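# Place blue cup and purple marker in clear box

## Task

Get both the blue cup and the purple marker inside the transparent box: the cup must stand upright on the box's bottom, and the marker must lie flat on that bottom next to the cup.

## Robot and tools

Robot: two arms, left_arm and right_arm, each ending in a five-finger hand (right_arm has a right hand, left_arm its mirror image). Calibrated base positions in metres: left_arm (-0.043, +0.246, +0.006), right_arm (-0.021, -0.262, +0.039). A camera stand sits behind the arms.

Scene frame: origin at table-top height, halfway between the two nominal bases; +x points out over the table, +y toward the left_arm side, +z up. Arm names do not match image left/right. All reported hand poses (end_effector_position in m, end_effector_quat_wxyz) are in this frame and may be off by a few cm.

Hand point: a point fixed to the palm, about 0.05 m in front of it and 0.15 m from the wrist flange along the fingers. Its +z runs along straight fingers, +y leaves the palm face, +x goes across the palm away from the thumb on the right hand, toward the thumb on the left hand. Straight fingertips reach 0.06 to 0.07 m past the point and sit 0.06 m behind it (-y). A bracket on the little-finger side of the wrist can strike things. With the thumb turned in front of the palm, the hand can grasp objects roughly 0.035 to 0.065 m thick, or a handle down to about 0.025 m.

One row = 28 numbers, each in [-1, 1], always covering both arms: left_arm dx, dy, dz, rx, ry, rz, then left hand little, ring, middle, index, thumb_bend, thumb_turn, force_limit, speed; then the same 14 for right_arm. The six pose numbers are an offset, not a pose: measured from that arm's Hand target as it was when the action (or move) began, along scene-frame axes; 1.0 equals 0.6 m of travel or 180 degrees. rx, ry, rz form a single rotation vector, turning about the Hand target position. All zeros re-requests the current Hand target. Each row of an action counts from the same start, not from the row before. The controller limits commanded orientation to 40 degrees away from the measured one.

Hand numbers are absolute targets, not offsets. Fingers and thumb_bend: +1 straight/open, -1 curled/closed. thumb_turn: +1 beside the palm, -1 across in front of it. force_limit: about 0 N at -1 up to 10 N at +1 (thumb motors 15 N), the load at which a closing motor stops. speed: near zero at -1, full from +0.48 upward; use about -0.94 or lower for a gentle grip. There is no no-change code: to keep a hand as it is, resend the eight hand numbers of its last executed row; if none has run yet this scene, send its hand_measured six values plus hand_force_limit and hand_speed. To tighten, raise force_limit and send a more closed target; to loosen, send a more open one.

Tools:
execute_actions(actions, cameras): actions is a list of actions; each action is a table of 1 to 15 rows, one per 1/30 s step, last row held if shorter. An empty list returns state plus all camera images. cameras: list of names, ["all"] or [].
move(target, speed, blend, blocking, cameras): target is one 28-number row or a list of up to 15 rows; every row is an offset from the same starting Hand targets. speed: path top speed in m/s, 0.002 to 4.3 (default 0.25), turning up to twice that in rad/s; one value or one per target. blend: corner rounding in m (0 = stop at each target). Paths last at least 0.5 s and are cut off at 10 s. blocking=false returns early while the move keeps running. Paths do not avoid obstacles or the other arm.
wait(seconds 0 to 10, cameras): lets time pass holding last commands.
stop(cameras): brakes a running move.
zoom_image(camera, region [x0, y0, x1, y1] in pixels, at most 504 wide and 504 high): enlarges part of the newest image of cam_high, cam_low, cam_left_wrist or cam_right_wrist.
show_instructions(): shows reference images.
finished_scene(scene): scene is the current scene number printed at the end of results; ends the scene permanently.

Cameras: cam_high and cam_low 896x504, cam_left_wrist and cam_right_wrist 672x504 fisheye; wrist views may lag while the arm moves.

Results: robot state per arm; Hand target is the last commanded pose after clipping and is the base for the next offset. The hand often rests 1 to 3 cm (up to 5) short, usually below; resend the missing distance. hand_measured, hand_stopped_by (moving, target, force, stalled, fault) and hand_load_n follow the six-motor order; load near 0 after grasping means the object was lost. A move adds a move: line such as done, off_target, moving, held or fault, with limits=paced (pose clipped) or limits=held (steps withheld). Joint torques, velocities and motor temperatures may appear; MOTOR HOT warns of overheating, and at 100 degrees C that arm goes limp for 30 s or more.

Avoid: dropping or releasing moving objects, fast impacts, pressing hard into the table or box, anything leaving the table, the two hands touching or one closing on the other, paths passing close to an arm's own base, and long stretched-out or loaded holds that heat motors. An arm pushing on something keeps pushing until commanded back past its hand point.

Each tool is called after "Call:" in YAML: its name, and indented under it one key for each argument.

Reference images:

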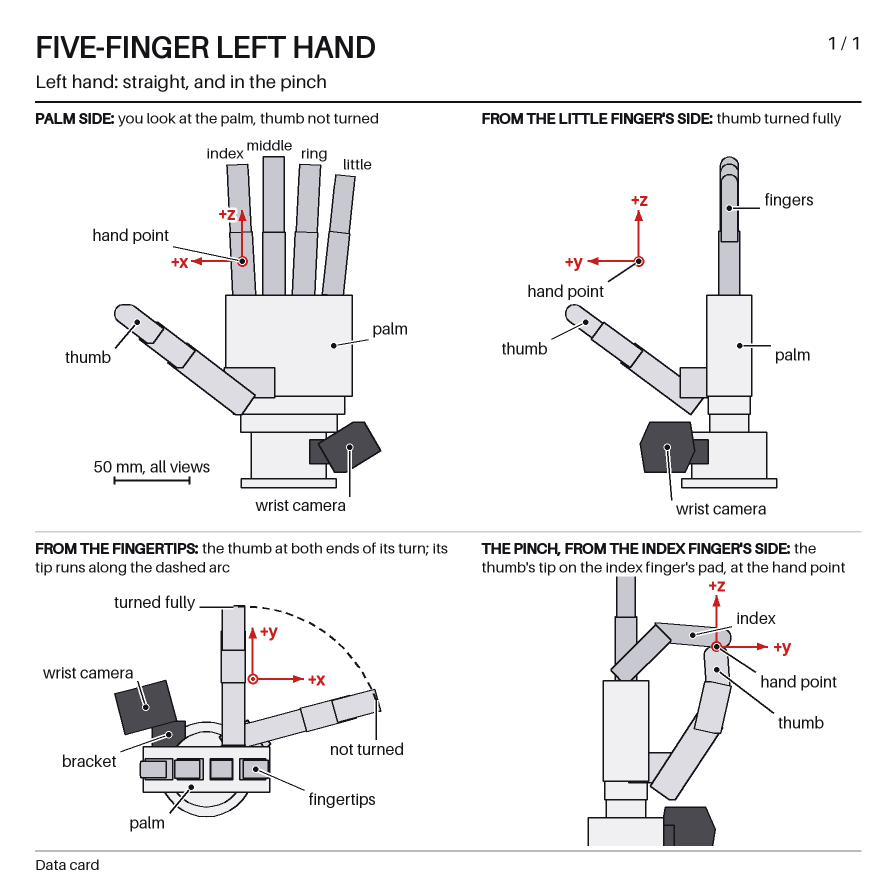

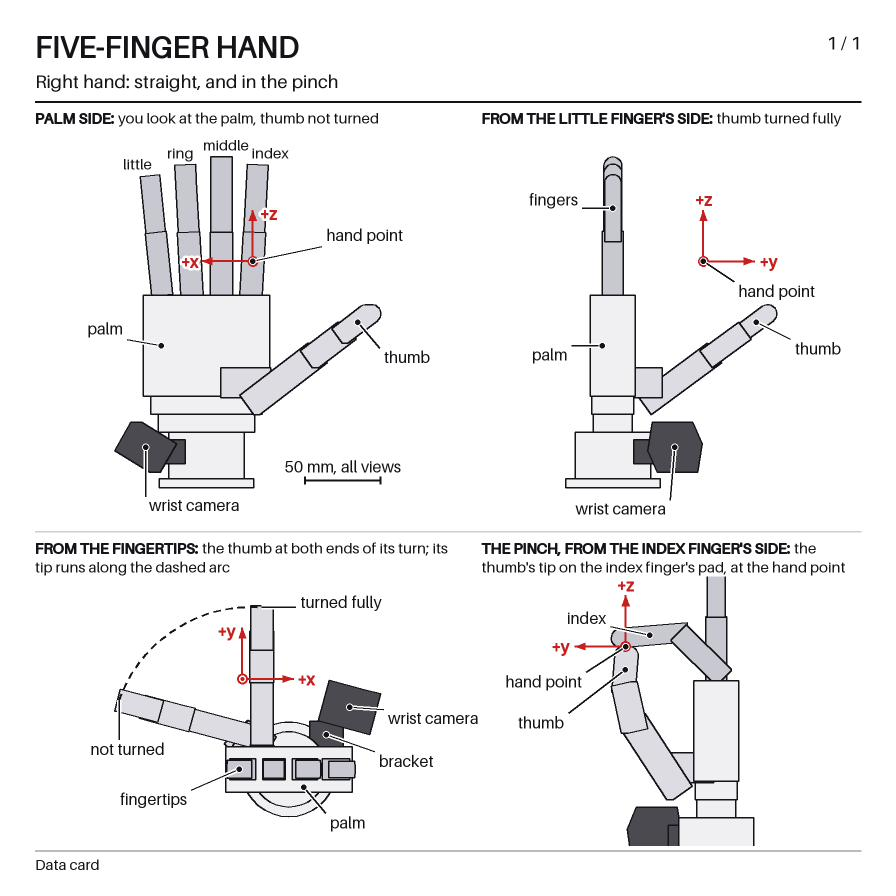

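## Session

Call:
execute_actions:
  actions: []
  cameras: ["all"]

Call:
zoom_image:
  camera: "cam_high"
  region: [200, 60, 700, 340]

Scene clock: 0.00 s.
left_arm: end_effector_position=(+0.5214, +0.5239, +0.1274) hand_measured=(+1.000, +1.000, +1.000, +1.000, +1.000, +1.000) hand_load_n=(+0.0, +0.0, +0.0, +0.0, +0.0, +0.0) hand_stopped_by=(target, target, target, target, target, target) hand_force_limit=0.00 hand_speed=-0.80 end_effector_quat_wxyz=(+0.378, -0.347, +0.858, -0.030) | right_arm: end_effector_position=(+0.2524, -0.0179, +0.1861) hand_measured=(+1.000, +1.000, +1.000, +1.000, +1.000, +1.000) hand_load_n=(+0.0, +0.0, +0.0, +0.0, +0.0, +0.0) hand_stopped_by=(target, target, target, target, target, target) hand_force_limit=0.00 hand_speed=-0.80 end_effector_quat_wxyz=(-0.062, +0.855, +0.494, +0.147)
Joint positions: left_arm=[0.403 1.663 1.257 -0.389 0.075 1.183] | right_arm=[0.934 1.144 0.894 -0.999 -0.007 -1.715]
Joint velocities: within noise
Joint torques (N m): no reading
Motor temperatures (°C): left_arm=[26 24 26 25 23 22] | right_arm=[27 25 24 24 23 23]
Heat: left arm: hottest waist 26 °C; right arm: hottest waist 27 °C.
Hand target: left_arm +0.5315, +0.5274, +0.1369; +0.390, -0.341, +0.855, -0.032 | right_arm +0.2587, -0.0117, +0.1945; -0.064, +0.852, +0.495, +0.159
camera_calibration:
cam_left_wrist: T_world_to_cam=[[0.40818, -0.906045, 0.111676, 0.248525], [-0.871019, -0.423157, -0.249527, 0.707931], [0.273339, 0.00458038, -0.961907, 0.0929921], [0, 0, 0, 1]] pos_world=[0.489761, 0.524314, 0.238344]
cam_right_wrist: T_world_to_cam=[[0.948797, -0.290049, 0.12512, -0.268118], [-0.313183, -0.915443, 0.252746, 0.013043], [0.0412318, -0.27899, -0.959408, 0.278977], [0, 0, 0, 1]] pos_world=[0.246971, 0.0120046, 0.297903]

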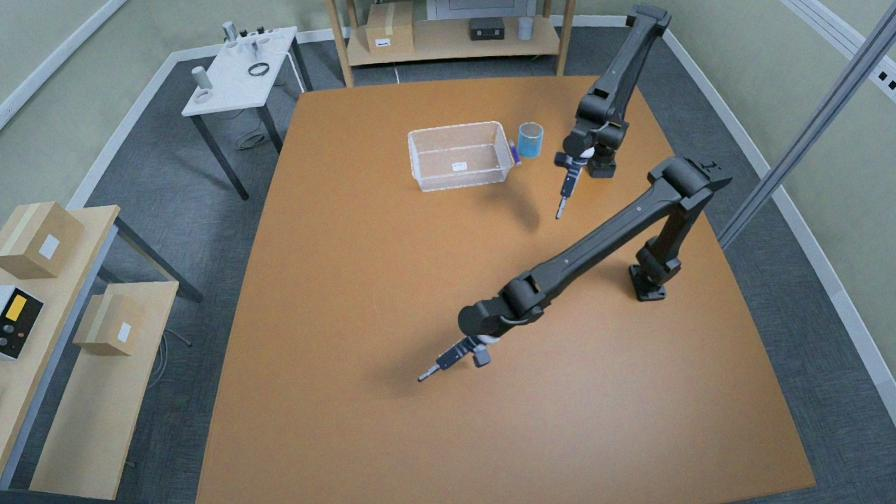

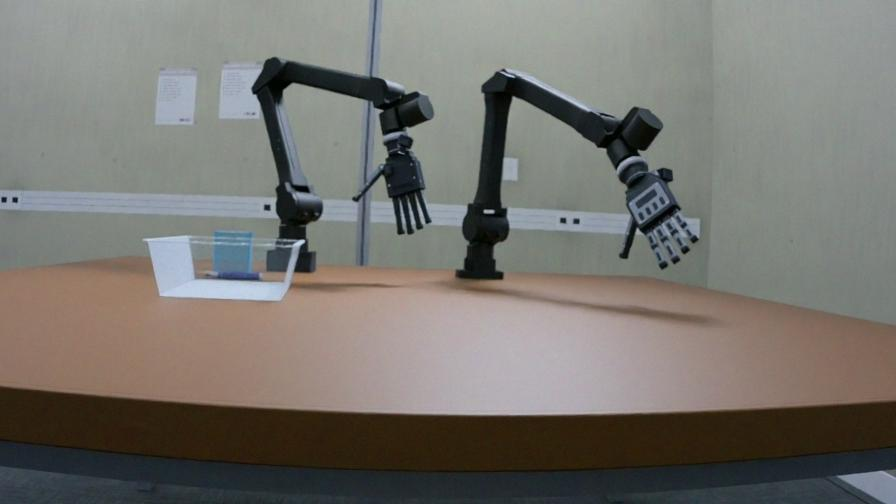

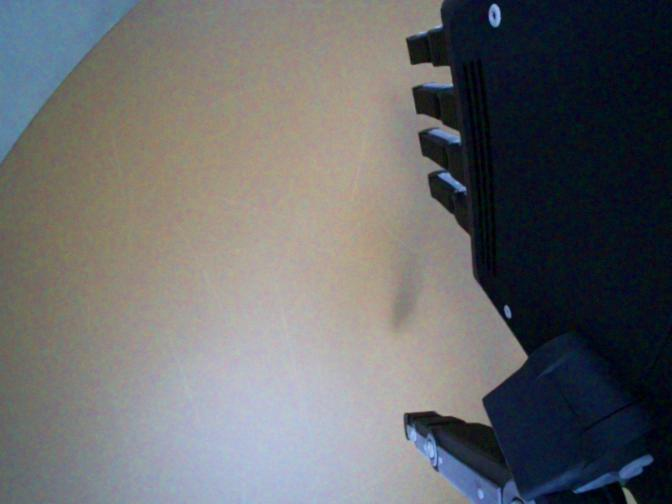

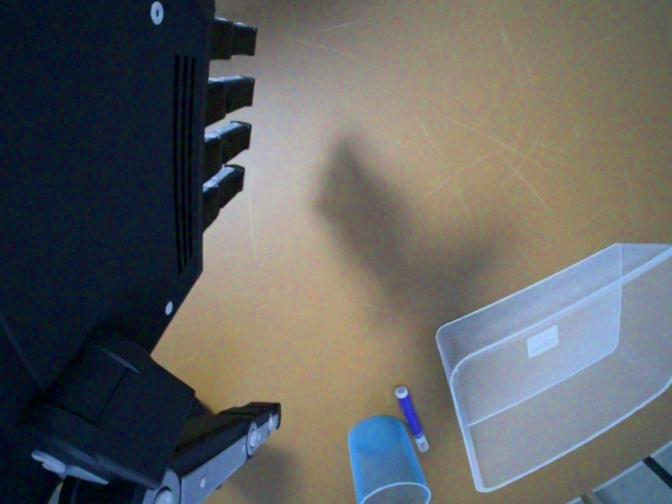

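Scaled by 1.008 from the camera's 896x504 image, which has a finer 1280x720 frame.

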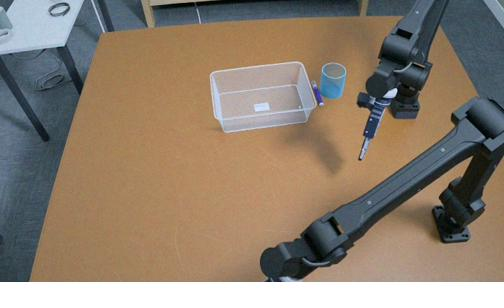

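Call:
zoom_image:
  camera: "cam_high"
  region: [395, 100, 575, 210]

Call:
zoom_image:
  camera: "cam_high"
  region: [495, 110, 555, 180]

Call:
zoom_image:
  camera: "cam_low"
  region: [130, 220, 330, 320]

Scaled by 2.800 from the camera's 896x504 image, which has a finer 1280x720 frame.

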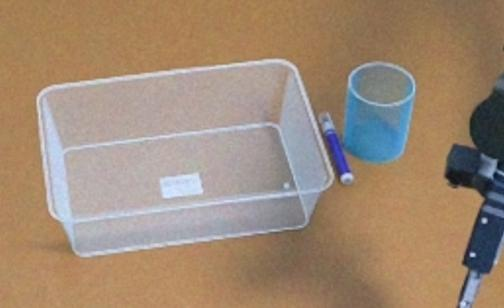

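Scaled by 7.200 from the camera's 896x504 image, which has a finer 1280x720 frame.

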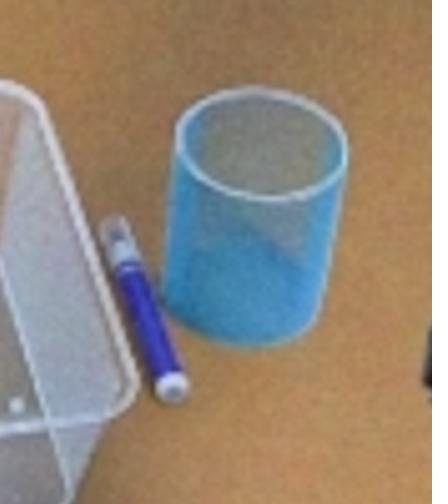

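Scaled by 2.520 from the camera's 896x504 image, which has a finer 1280x720 frame.

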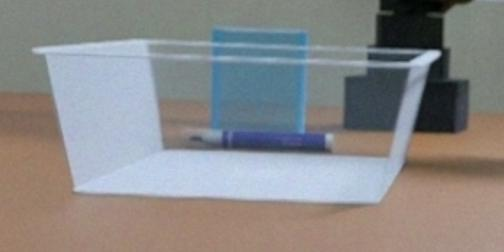

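Call:
move:
  target: [-0.186, -0.462, 0.322, -0.4055, -0.0613, -0.2639, 1, 1, 1, 1, 1, 1, 0, -0.8, 0.0, -0.03, 0.2, 0.1781, 0.1528, -0.5067, 1, 1, 1, 1, 1, 1, 0, -0.8]
  cameras: ["cam_high"]
  speed: 0.3

Scene clock: 15.30 s.
left_arm: end_effector_position=(+0.4128, +0.2522, +0.3089) hand_measured=(+1.000, +1.000, +1.000, +1.000, +1.000, +1.000) hand_load_n=(+0.0, +0.0, +0.0, +0.0, +0.0, +0.0) hand_stopped_by=(target, target, target, target, target, target) hand_force_limit=0.00 hand_speed=-0.80 end_effector_quat_wxyz=(+0.135, -0.185, +0.689, -0.687) | right_arm: end_effector_position=(+0.2495, -0.0340, +0.2893) hand_measured=(+1.000, +1.000, +1.000, +1.000, +1.000, +1.000) hand_load_n=(+0.0, +0.0, +0.0, +0.0, +0.0, +0.0) hand_stopped_by=(target, target, target, target, target, target) hand_force_limit=0.00 hand_speed=-0.80 end_effector_quat_wxyz=(-0.224, +0.917, -0.321, +0.077)
Joint positions: left_arm=[0.444 1.473 1.266 -1.084 1.551 1.223] | right_arm=[0.619 1.106 1.151 -1.158 -0.143 -0.276]
Joint torques (N m): left_arm=[-1.14 -12.81 13.89 0.42 0.95 0.11] | right_arm=[-1.03 -6.89 13.82 0.51 -0.09 0.02]
Heat: left arm: hottest elbow 28 °C; right arm: hottest waist 27 °C.
Hand target: left_arm +0.4199, +0.2502, +0.3300; +0.147, -0.148, +0.692, -0.692 | right_arm +0.2586, -0.0296, +0.3146; -0.243, +0.908, -0.331, +0.088
Off the commanded pose: left_arm 0.022 m, 5 deg | right_arm 0.027 m, 3 deg.
joint sent to its limit (left arm) — joint 5 (wrist yaw), upper limit. The joint targets still meet the commanded pose.
move: off_target (left_arm, right_arm)
Images, in order (width x height): cam_high 896x504.

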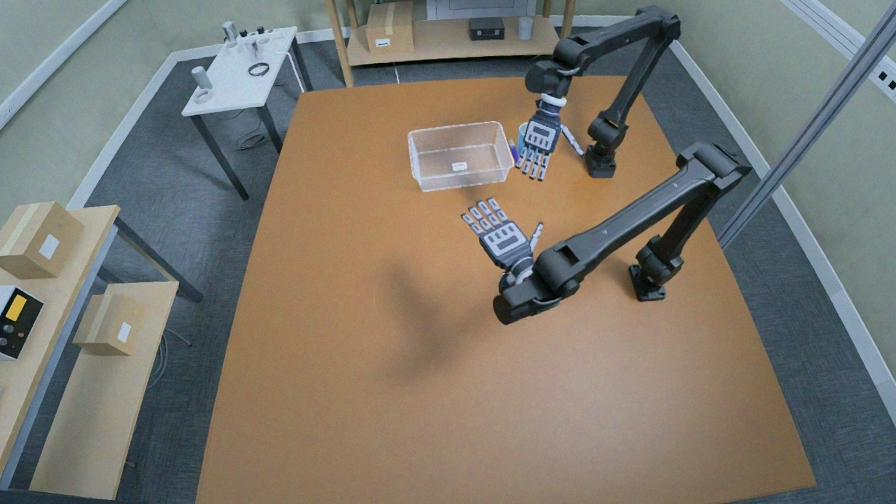

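Call:
move:
  target:
    - [0,0,0,0,0,0, 1, 1, 1, 1, 1, 1, 0, -0.8, 0.036, -0.434, 0.03, 0,0,-0.306, 1, 1, 1, 1, 1, 1, 0, -0.8]
    - [0,0,0,0,0,0, 1, 1, 1, 1, 1, 1, 0, -0.8, -0.198, -0.834, -0.02, 0,0,-0.611, 1, 1, 1, 1, 1, 1, 0, -0.8]
  cameras: ["cam_high"]
  speed: 0.35
  blend: [0.05, 0]

Scene clock: 20.07 s.
left_arm: end_effector_position=(+0.4128, +0.2522, +0.3089) hand_measured=(+1.000, +1.000, +1.000, +1.000, +1.000, +1.000) hand_load_n=(+0.0, +0.5, +0.0, +0.0, +0.0, +0.0) hand_stopped_by=(target, target, target, target, target, target) hand_force_limit=0.00 hand_speed=-0.80 end_effector_quat_wxyz=(+0.135, -0.185, +0.689, -0.687) | right_arm: end_effector_position=(+0.1372, -0.5200, +0.2999) hand_measured=(+1.000, +1.000, +1.000, +1.000, +1.000, +1.000) hand_load_n=(+0.0, +0.0, +0.0, +0.0, +0.0, +0.0) hand_stopped_by=(target, target, target, target, target, target) hand_force_limit=0.00 hand_speed=-0.80 end_effector_quat_wxyz=(+0.063, -0.265, +0.932, -0.240)
Joint positions: left_arm=[0.444 1.473 1.266 -1.084 1.551 1.223] | right_arm=[-1.097 0.929 1.062 -1.204 -0.045 -0.102]
Joint torques (N m): left_arm=[-1.08 -12.98 13.9 0.44 0.95 0.11] | right_arm=[-1.9 -3.14 10.29 2.02 -0.01 0.04]
Heat: left arm: hottest elbow 29 °C; right arm: hottest waist 27 °C.
Hand target: left_arm +0.4199, +0.2502, +0.3300; +0.147, -0.148, +0.692, -0.692 | right_arm +0.1398, -0.5300, +0.3027; +0.067, -0.250, +0.933, -0.250
Off the commanded pose: left_arm 0.022 m, 5 deg | right_arm 0.011 m, 2 deg.
joint sent to its limit (left arm) — joint 5 (wrist yaw), upper limit. The joint targets still meet the commanded pose.
move: off_target (left_arm, right_arm)
Images, in order (width x height): cam_high 896x504.

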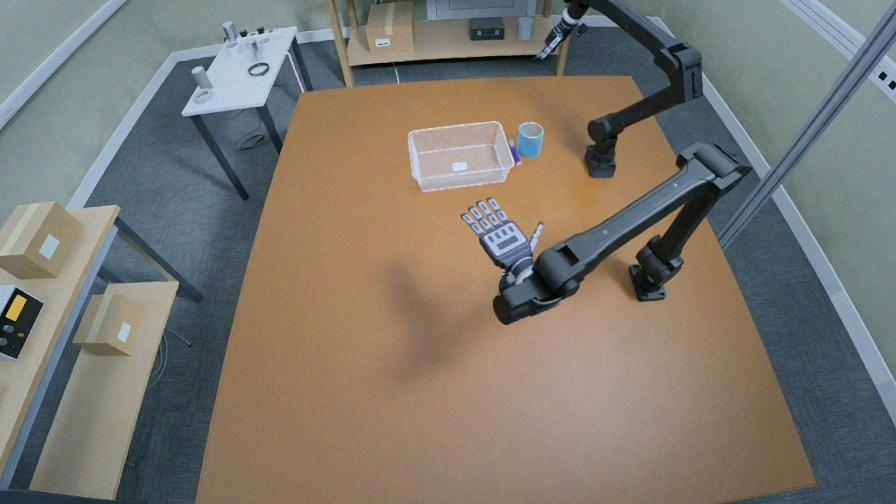

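Call:
move:
  target: [-0.425, -0.817, -0.10, 0, 0, 0, 1, 1, 1, 1, 1, -1, 0, 0, 0,0,0,0,0,0, 1, 1, 1, 1, 1, 1, 0, -0.8]
  cameras: ["all"]
  speed: 0.35

Scene clock: 23.40 s.
left_arm: end_effector_position=(+0.1706, -0.2355, +0.2756) hand_measured=(+1.000, +1.000, +1.000, +1.000, +1.000, -1.000) hand_load_n=(+0.0, +0.0, +0.0, +0.0, +0.0, +0.0) hand_stopped_by=(target, target, target, target, target, target) hand_force_limit=0.00 hand_speed=0.00 end_effector_quat_wxyz=(+0.156, -0.141, +0.694, -0.689) | right_arm: end_effector_position=(+0.1372, -0.5200, +0.2999) hand_measured=(+1.000, +1.000, +1.000, +1.000, +1.000, +1.000) hand_load_n=(+0.0, +0.0, +0.0, +0.0, +0.0, +0.0) hand_stopped_by=(target, target, target, target, target, target) hand_force_limit=0.00 hand_speed=-0.80 end_effector_quat_wxyz=(+0.063, -0.265, +0.932, -0.240)
Joint positions: left_arm=[-1.075 1.12 0.659 0.458 0.08 0.023] | right_arm=[-1.097 0.929 1.062 -1.204 -0.045 -0.102]
Joint torques (N m): left_arm=[-1.44 -5.95 10.19 2.91 -0.18 -0.17] | right_arm=[-1.67 -2.02 10.14 2.26 0.04 0.01]
Heat: left arm: hottest elbow 29 °C; right arm: hottest waist 27 °C.
Hand target: left_arm +0.1649, -0.2400, +0.2700; +0.147, -0.148, +0.692, -0.692 | right_arm +0.1398, -0.5300, +0.3027; +0.067, -0.250, +0.933, -0.250
Off the commanded pose: left_arm 0.009 m, 1 deg | right_arm 0.011 m, 2 deg.
move: off_target (right_arm)
camera_calibration:
cam_left_wrist: T_world_to_cam=[[-0.287205, -0.136622, 0.948076, -0.24363], [-0.955301, 0.11328, -0.27307, 0.265176], [-0.0700906, -0.984125, -0.16305, -0.0595029], [0, 0, 0, 1]] pos_world=[0.17918, -0.121883, 0.293689]
cam_right_wrist: T_world_to_cam=[[-0.660498, 0.598232, -0.453719, 0.537661], [0.477742, 0.801035, 0.360702, 0.240324], [0.579228, 0.0214822, -0.814882, 0.291921], [0, 0, 0, 1]] pos_world=[0.0712223, -0.520425, 0.395143]

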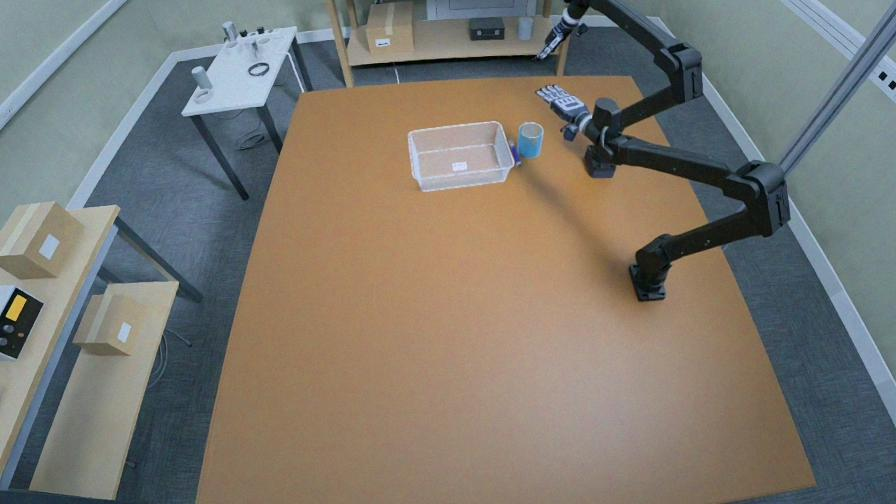

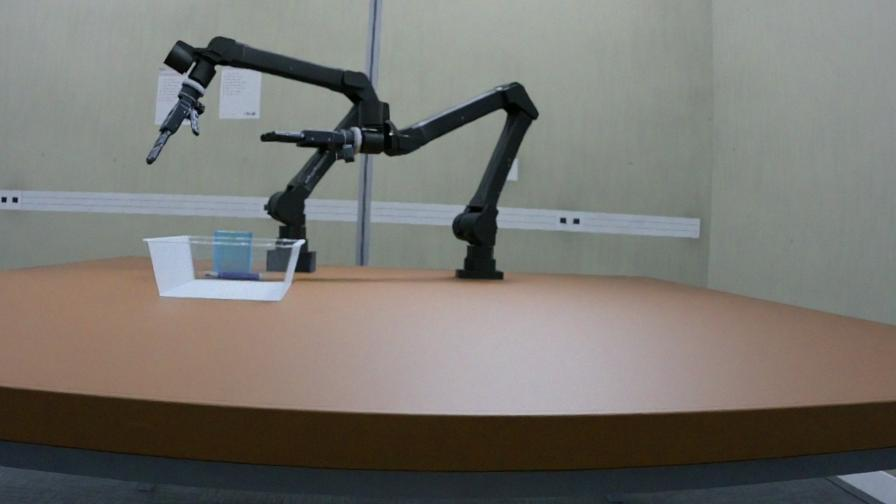

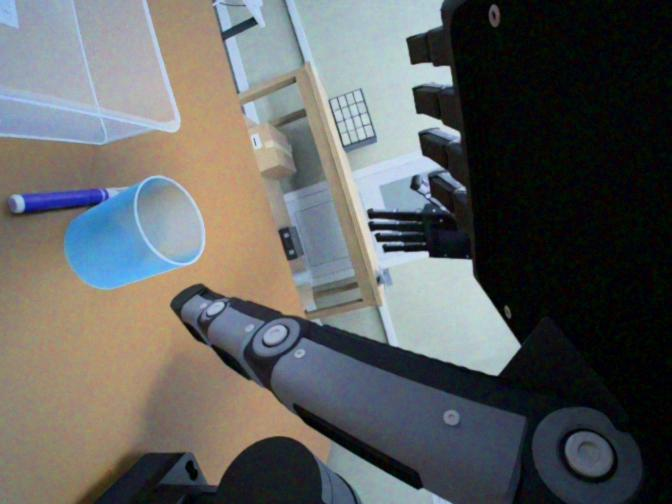

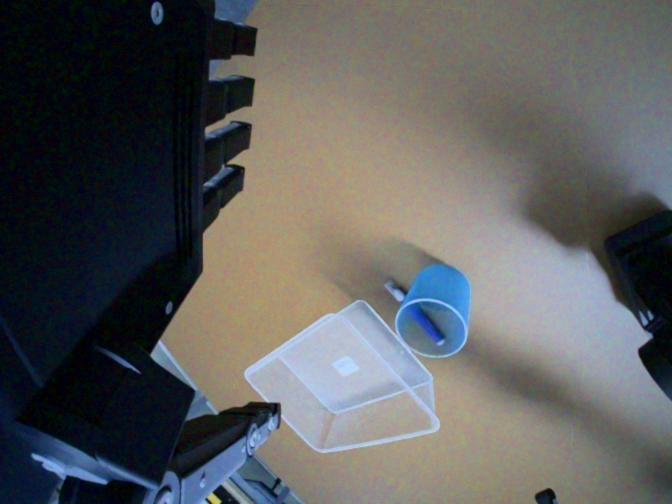

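Call:
move:
  target: [0.022, -0.0375, -0.28, 0, 0, 0, 1, 1, 1, 1, 1, -1, 0, 0, 0,0,0,0,0,0, 1, 1, 1, 1, 1, 1, 0, -0.8]
  cameras: ["cam_high","cam_low","cam_left_wrist"]
  speed: 0.2

Call:
zoom_image:
  camera: "cam_high"
  region: [480, 80, 600, 190]

Scene clock: 27.23 s.
left_arm: end_effector_position=(+0.1835, -0.2592, +0.1031) hand_measured=(+1.000, +1.000, +1.000, +1.000, +1.000, -1.000) hand_load_n=(+0.0, +0.0, +0.0, +0.0, +0.0, +0.0) hand_stopped_by=(target, target, target, target, target, target) hand_force_limit=0.00 hand_speed=0.00 end_effector_quat_wxyz=(+0.155, -0.142, +0.696, -0.686) | right_arm: end_effector_position=(+0.1372, -0.5200, +0.2999) hand_measured=(+1.000, +1.000, +1.000, +1.000, +1.000, +1.000) hand_load_n=(+0.0, +0.0, -0.5, -0.5, -0.5, +0.0) hand_stopped_by=(target, target, target, target, target, target) hand_force_limit=0.00 hand_speed=-0.80 end_effector_quat_wxyz=(+0.063, -0.265, +0.932, -0.240)
Joint positions: left_arm=[-1.075 1.647 0.535 1.101 0.08 0.022] | right_arm=[-1.097 0.929 1.062 -1.204 -0.045 -0.102]
Joint torques (N m): left_arm=[-1.2 -9.52 6.46 2.92 -0.08 -0.16] | right_arm=[-1.96 -3.14 10.17 2.14 0.02 0.02]
Heat: left arm: hottest elbow 29 °C; right arm: hottest waist 27 °C.
Hand target: left_arm +0.1781, -0.2625, +0.1021; +0.147, -0.147, +0.692, -0.692 | right_arm +0.1398, -0.5300, +0.3027; +0.067, -0.250, +0.933, -0.250
Off the commanded pose: left_arm 0.006 m, 1 deg | right_arm 0.011 m, 2 deg.
move: off_target (right_arm)
camera_calibration:
cam_left_wrist: T_world_to_cam=[[-0.282351, -0.142405, 0.948683, -0.082022], [-0.956686, 0.114908, -0.267485, 0.233172], [-0.0709205, -0.983116, -0.168681, -0.109049], [0, 0, 0, 1]] pos_world=[0.19218, -0.145682, 0.121788]
Images, in order (width x height): cam_high 896x504, cam_low 896x504, cam_left_wrist 672x504.

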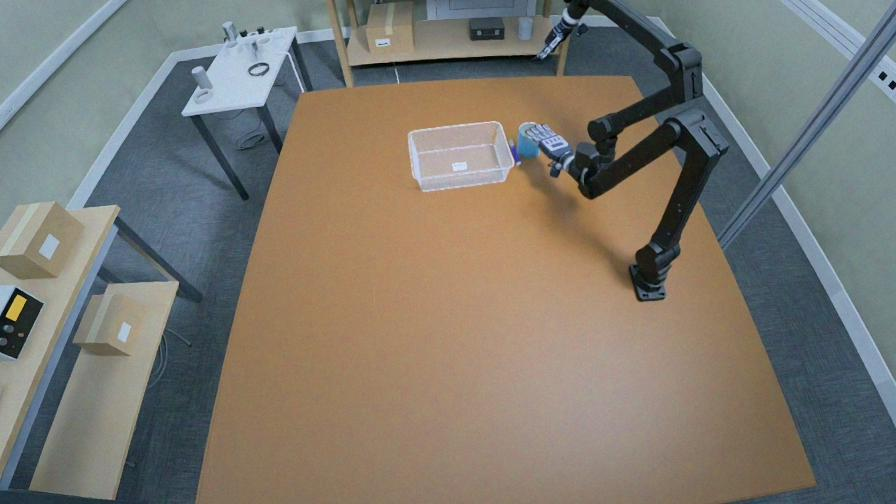

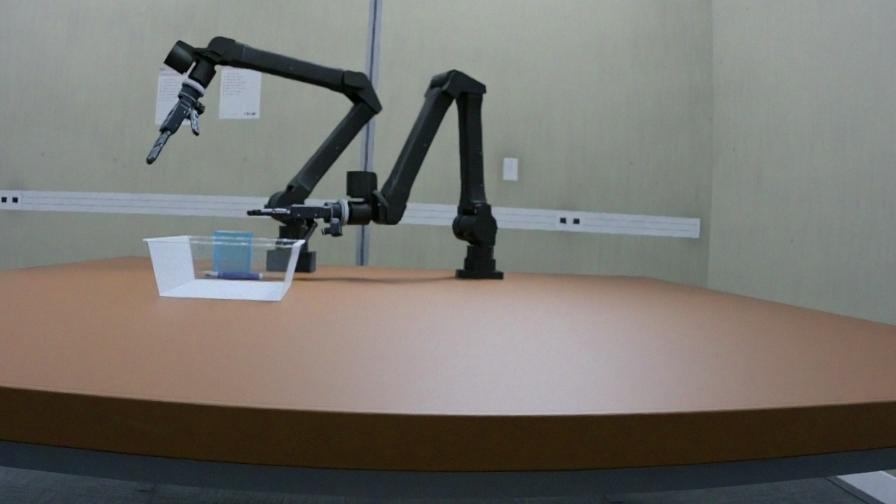

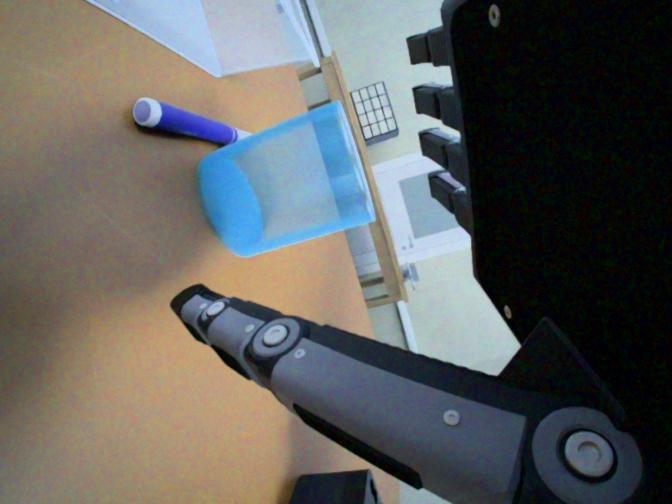

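Scaled by 4.200 from the camera's 896x504 image, which has a finer 1280x720 frame.

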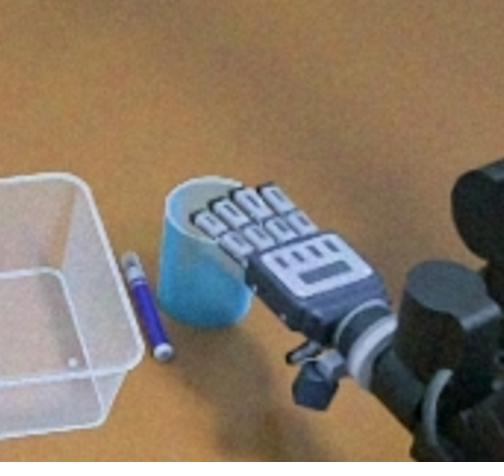

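Call:
move:
  target: [0.027, -0.095, 0.003, 0, 0, 0, 1, 1, 1, 1, 1, -1, 0, 0, 0,0,0,0,0,0, 1, 1, 1, 1, 1, 1, 0, -0.8]
  cameras: ["cam_high","cam_low","cam_left_wrist"]
  speed: 0.15

Call:
zoom_image:
  camera: "cam_high"
  region: [480, 80, 600, 190]

Call:
zoom_image:
  camera: "cam_low"
  region: [190, 190, 350, 300]

Scene clock: 32.50 s.
left_arm: end_effector_position=(+0.1945, -0.3036, +0.0997) hand_measured=(+1.000, +1.000, +1.000, +1.000, +1.000, -1.000) hand_load_n=(+0.0, +0.0, +0.0, +0.5, +0.0, +0.0) hand_stopped_by=(target, target, target, target, target, target) hand_force_limit=0.00 hand_speed=0.00 end_effector_quat_wxyz=(+0.155, -0.142, +0.697, -0.686) | right_arm: end_effector_position=(+0.1372, -0.5200, +0.2999) hand_measured=(+1.000, +1.000, +1.000, +1.000, +1.000, +1.000) hand_load_n=(+0.0, +0.0, +0.0, +0.0, +0.0, +0.0) hand_stopped_by=(target, target, target, target, target, target) hand_force_limit=0.00 hand_speed=-0.80 end_effector_quat_wxyz=(+0.063, -0.265, +0.932, -0.240)
Joint positions: left_arm=[-1.104 1.734 0.659 1.064 0.052 0.022] | right_arm=[-1.097 0.929 1.062 -1.204 -0.045 -0.102]
Joint torques (N m): left_arm=[-1.32 -10.87 10 1.58 -0.17 -0.17] | right_arm=[-1.2 -2.96 10.17 2.13 0.07 0.02]
Heat: left arm: hottest elbow 29 °C; right arm: hottest waist 27 °C.
Hand target: left_arm +0.1943, -0.3194, +0.1038; +0.147, -0.148, +0.692, -0.692 | right_arm +0.1398, -0.5300, +0.3027; +0.067, -0.250, +0.933, -0.250
Off the commanded pose: left_arm 0.016 m, 1 deg | right_arm 0.011 m, 2 deg.
move: off_target (left_arm, right_arm)
camera_calibration:
cam_left_wrist: T_world_to_cam=[[-0.282726, -0.142403, 0.948571, -0.0818948], [-0.956508, 0.115898, -0.267693, 0.248159], [-0.071817, -0.983, -0.168977, -0.152246], [0, 0, 0, 1]] pos_world=[0.203278, -0.190081, 0.118387]
Images, in order (width x height): cam_high 896x504, cam_low 896x504, cam_left_wrist 672x504.

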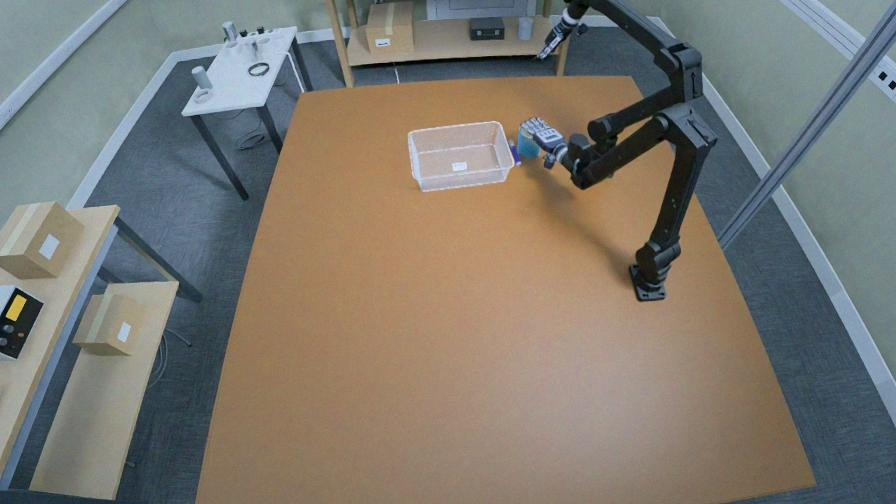

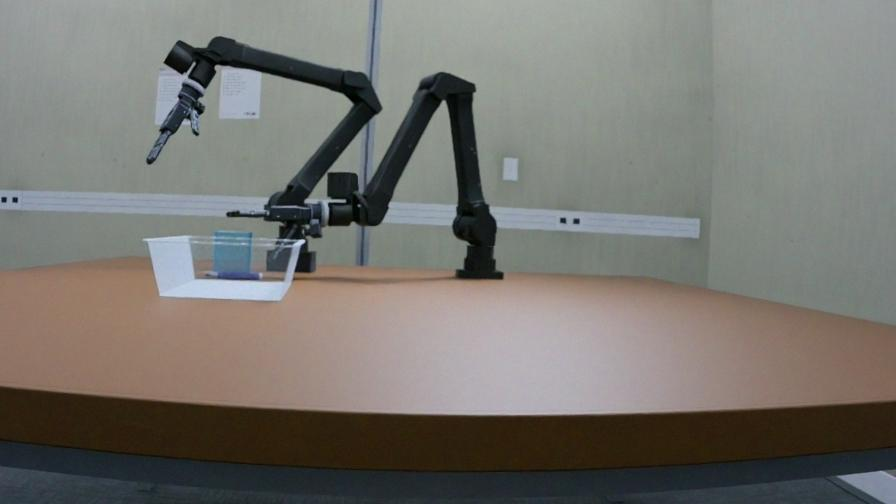

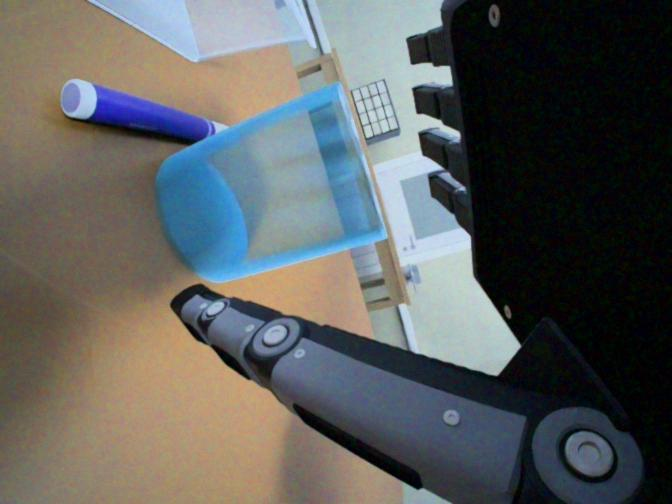

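Scaled by 4.200 from the camera's 896x504 image, which has a finer 1280x720 frame.

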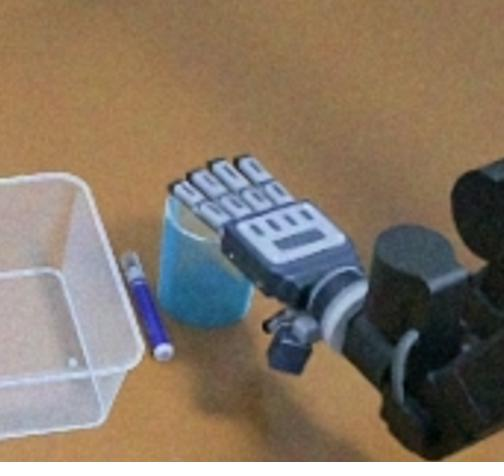

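Scaled by 3.150 from the camera's 896x504 image, which has a finer 1280x720 frame.

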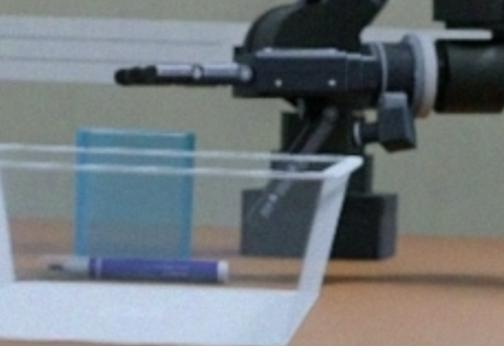

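Call:
move:
  target:
    - [0.027, -0.043, 0.009, 0, 0, 0, 1, 1, 1, 1, 1, -1, 0, 0, 0,0,0,0,0,0, 1, 1, 1, 1, 1, 1, 0, -0.8]
    - [0.027, -0.043, 0.009, 0, 0, 0, 1, 1, 0.15, 0.15, 1, -1, -0.4, -0.3, 0,0,0,0,0,0, 1, 1, 1, 1, 1, 1, 0, -0.8]
  cameras: ["cam_high","cam_low","cam_left_wrist"]
  speed: 0.1

Call:
zoom_image:
  camera: "cam_low"
  region: [190, 190, 350, 300]

Call:
zoom_image:
  camera: "cam_high"
  region: [480, 80, 600, 190]

Scene clock: 37.17 s.
left_arm: end_effector_position=(+0.2079, -0.3299, +0.1045) hand_measured=(+1.000, +1.000, +0.150, +0.150, +1.000, -1.000) hand_load_n=(+0.0, -0.5, +0.0, +0.0, +0.0, +0.0) hand_stopped_by=(target, target, target, target, target, target) hand_force_limit=-0.40 hand_speed=-0.30 end_effector_quat_wxyz=(+0.154, -0.142, +0.697, -0.686) | right_arm: end_effector_position=(+0.1372, -0.5200, +0.2999) hand_measured=(+1.000, +1.000, +1.000, +1.000, +1.000, +1.000) hand_load_n=(+0.0, +0.0, +0.0, +0.0, +0.0, +0.0) hand_stopped_by=(target, target, target, target, target, target) hand_force_limit=0.00 hand_speed=-0.80 end_effector_quat_wxyz=(+0.063, -0.265, +0.932, -0.240)
Joint positions: left_arm=[-1.104 1.768 0.745 1.01 0.052 0.02] | right_arm=[-1.097 0.929 1.062 -1.204 -0.045 -0.102]
Joint torques (N m): left_arm=[-0.79 -11.75 10.67 1.57 0.06 -0.15] | right_arm=[-1.79 -2.43 10.13 2.17 0.05 0]
Heat: left arm: hottest elbow 29 °C; right arm: hottest waist 27 °C.
Hand target: left_arm +0.2106, -0.3453, +0.1092; +0.147, -0.148, +0.692, -0.692 | right_arm +0.1398, -0.5300, +0.3027; +0.067, -0.250, +0.933, -0.250
Off the commanded pose: left_arm 0.016 m, 1 deg | right_arm 0.011 m, 2 deg.
move: off_target (left_arm, right_arm); target 2's new numbers were sent with left_arm's hand 0.016 m and 1 deg from that target
camera_calibration:
cam_left_wrist: T_world_to_cam=[[-0.280569, -0.143343, 0.94907, -0.0872053], [-0.957112, 0.116193, -0.265398, 0.265343], [-0.0722322, -0.982829, -0.169795, -0.176073], [0, 0, 0, 1]] pos_world=[0.216778, -0.21638, 0.123289]
Images, in order (width x height): cam_high 896x504, cam_low 896x504, cam_left_wrist 672x504.

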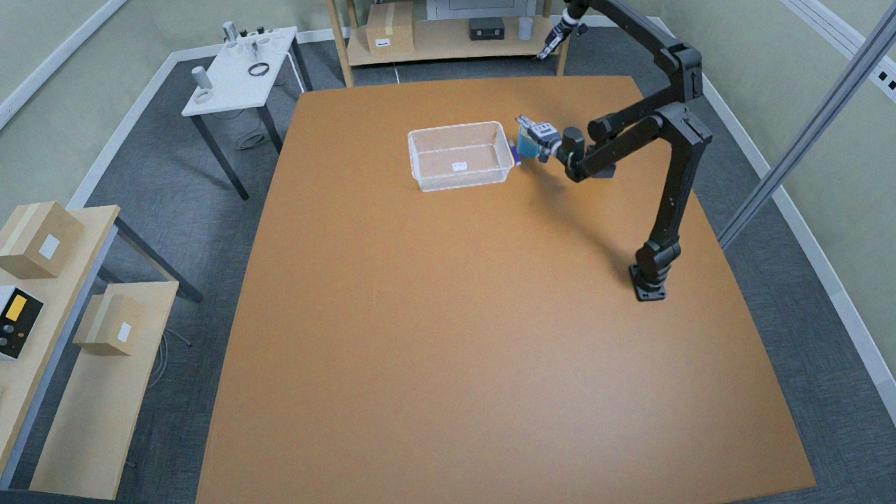

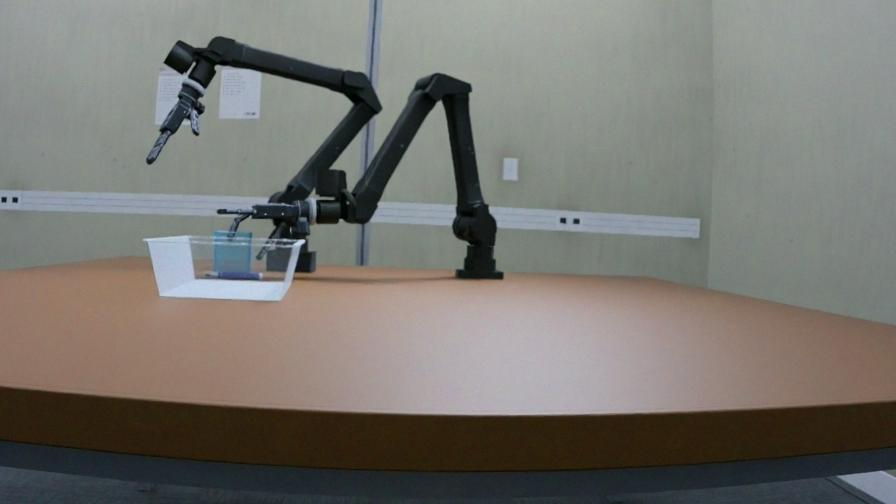

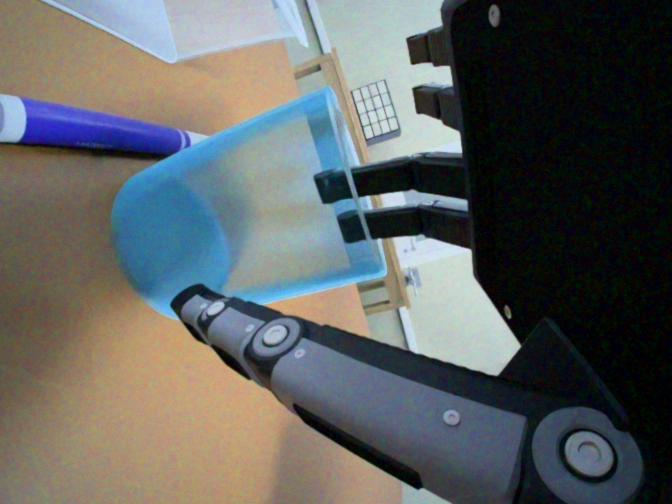

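Scaled by 3.150 from the camera's 896x504 image, which has a finer 1280x720 frame.

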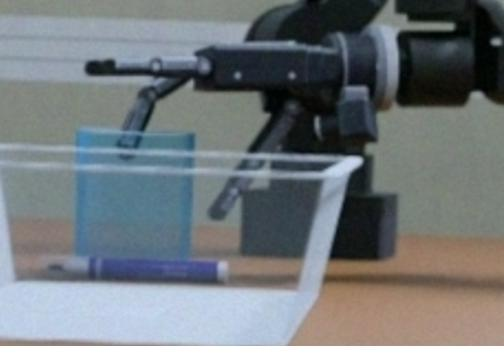

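Scaled by 4.200 from the camera's 896x504 image, which has a finer 1280x720 frame.

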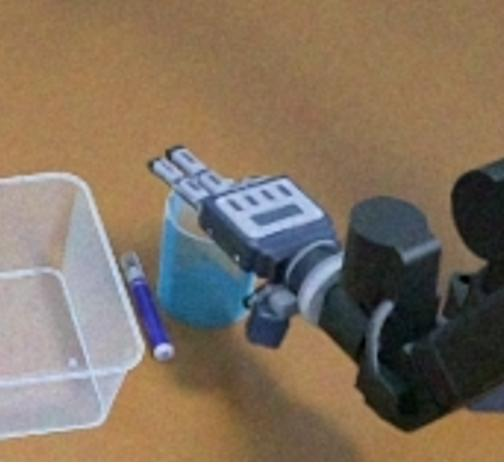

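Call:
move:
  target:
    - [0,0,0, 0, 0, 0, 1, 1, 0.05, 0.05, 0.1, -1, -0.6, -0.7, 0,0,0,0,0,0, 1, 1, 1, 1, 1, 1, 0, -0.8]
    - [0,0,0, 0, 0, 0, 1, 1, -0.45, -0.45, 0.1, -1, -0.3, -0.88, 0,0,0,0,0,0, 1, 1, 1, 1, 1, 1, 0, -0.8]
  cameras: ["cam_low","cam_left_wrist"]
  speed: 0.1

Call:
zoom_image:
  camera: "cam_low"
  region: [190, 190, 350, 300]

Scene clock: 42.93 s.
left_arm: end_effector_position=(+0.2094, -0.3295, +0.1045) hand_measured=(+1.000, +1.000, -0.160, -0.160, +0.100, -1.000) hand_load_n=(+0.0, +0.0, +3.5, +4.0, +1.5, +0.0) hand_stopped_by=(target, target, force, force, target, target) hand_force_limit=-0.30 hand_speed=-0.88 end_effector_quat_wxyz=(+0.157, -0.145, +0.697, -0.685) | right_arm: end_effector_position=(+0.1372, -0.5200, +0.2999) hand_measured=(+1.000, +1.000, +1.000, +1.000, +1.000, +1.000) hand_load_n=(+0.0, +0.0, +0.0, -0.5, +0.0, +0.0) hand_stopped_by=(target, target, target, target, target, target) hand_force_limit=0.00 hand_speed=-0.80 end_effector_quat_wxyz=(+0.063, -0.265, +0.932, -0.240)
Joint positions: left_arm=[-1.104 1.768 0.745 1.01 0.044 0.02] | right_arm=[-1.097 0.929 1.062 -1.204 -0.045 -0.102]
Joint torques (N m): left_arm=[-0.79 -11.81 10.65 1.58 0.06 -0.15] | right_arm=[-1.73 -2.67 10.18 2.25 0.02 0.02]
Heat: left arm: hottest elbow 29 °C; right arm: hottest waist 27 °C.
Hand target: left_arm +0.2106, -0.3453, +0.1093; +0.147, -0.148, +0.692, -0.692 | right_arm +0.1398, -0.5300, +0.3027; +0.067, -0.250, +0.933, -0.250
Off the commanded pose: left_arm 0.016 m, 1 deg | right_arm 0.011 m, 2 deg.
move: off_target (left_arm, right_arm); target 2's new numbers were sent with left_arm's hand 0.016 m and 1 deg from that target
camera_calibration:
cam_left_wrist: T_world_to_cam=[[-0.279564, -0.145584, 0.949025, -0.0876753], [-0.957949, 0.108832, -0.265497, 0.264486], [-0.0646325, -0.983342, -0.169888, -0.177397], [0, 0, 0, 1]] pos_world=[0.217388, -0.215991, 0.123289]
Images, in order (width x height): cam_low 896x504, cam_left_wrist 672x504.

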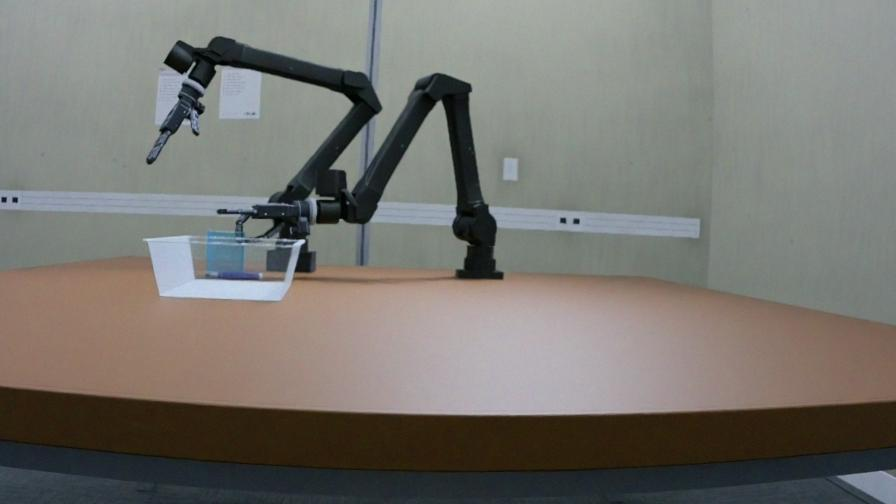

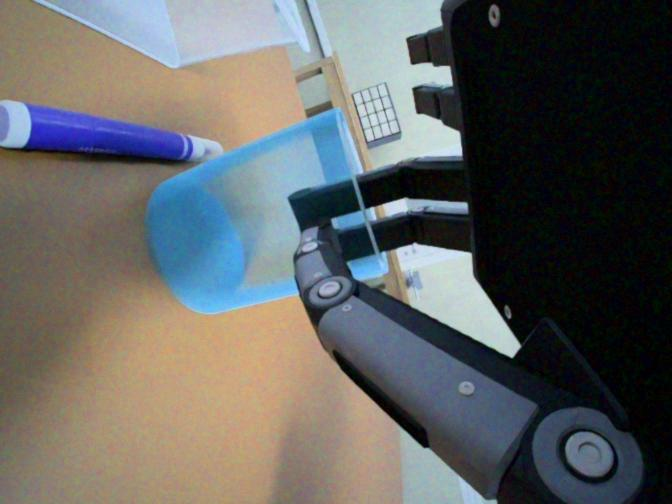

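Scaled by 3.150 from the camera's 896x504 image, which has a finer 1280x720 frame.

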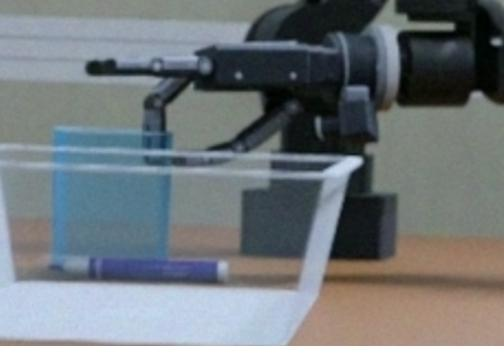

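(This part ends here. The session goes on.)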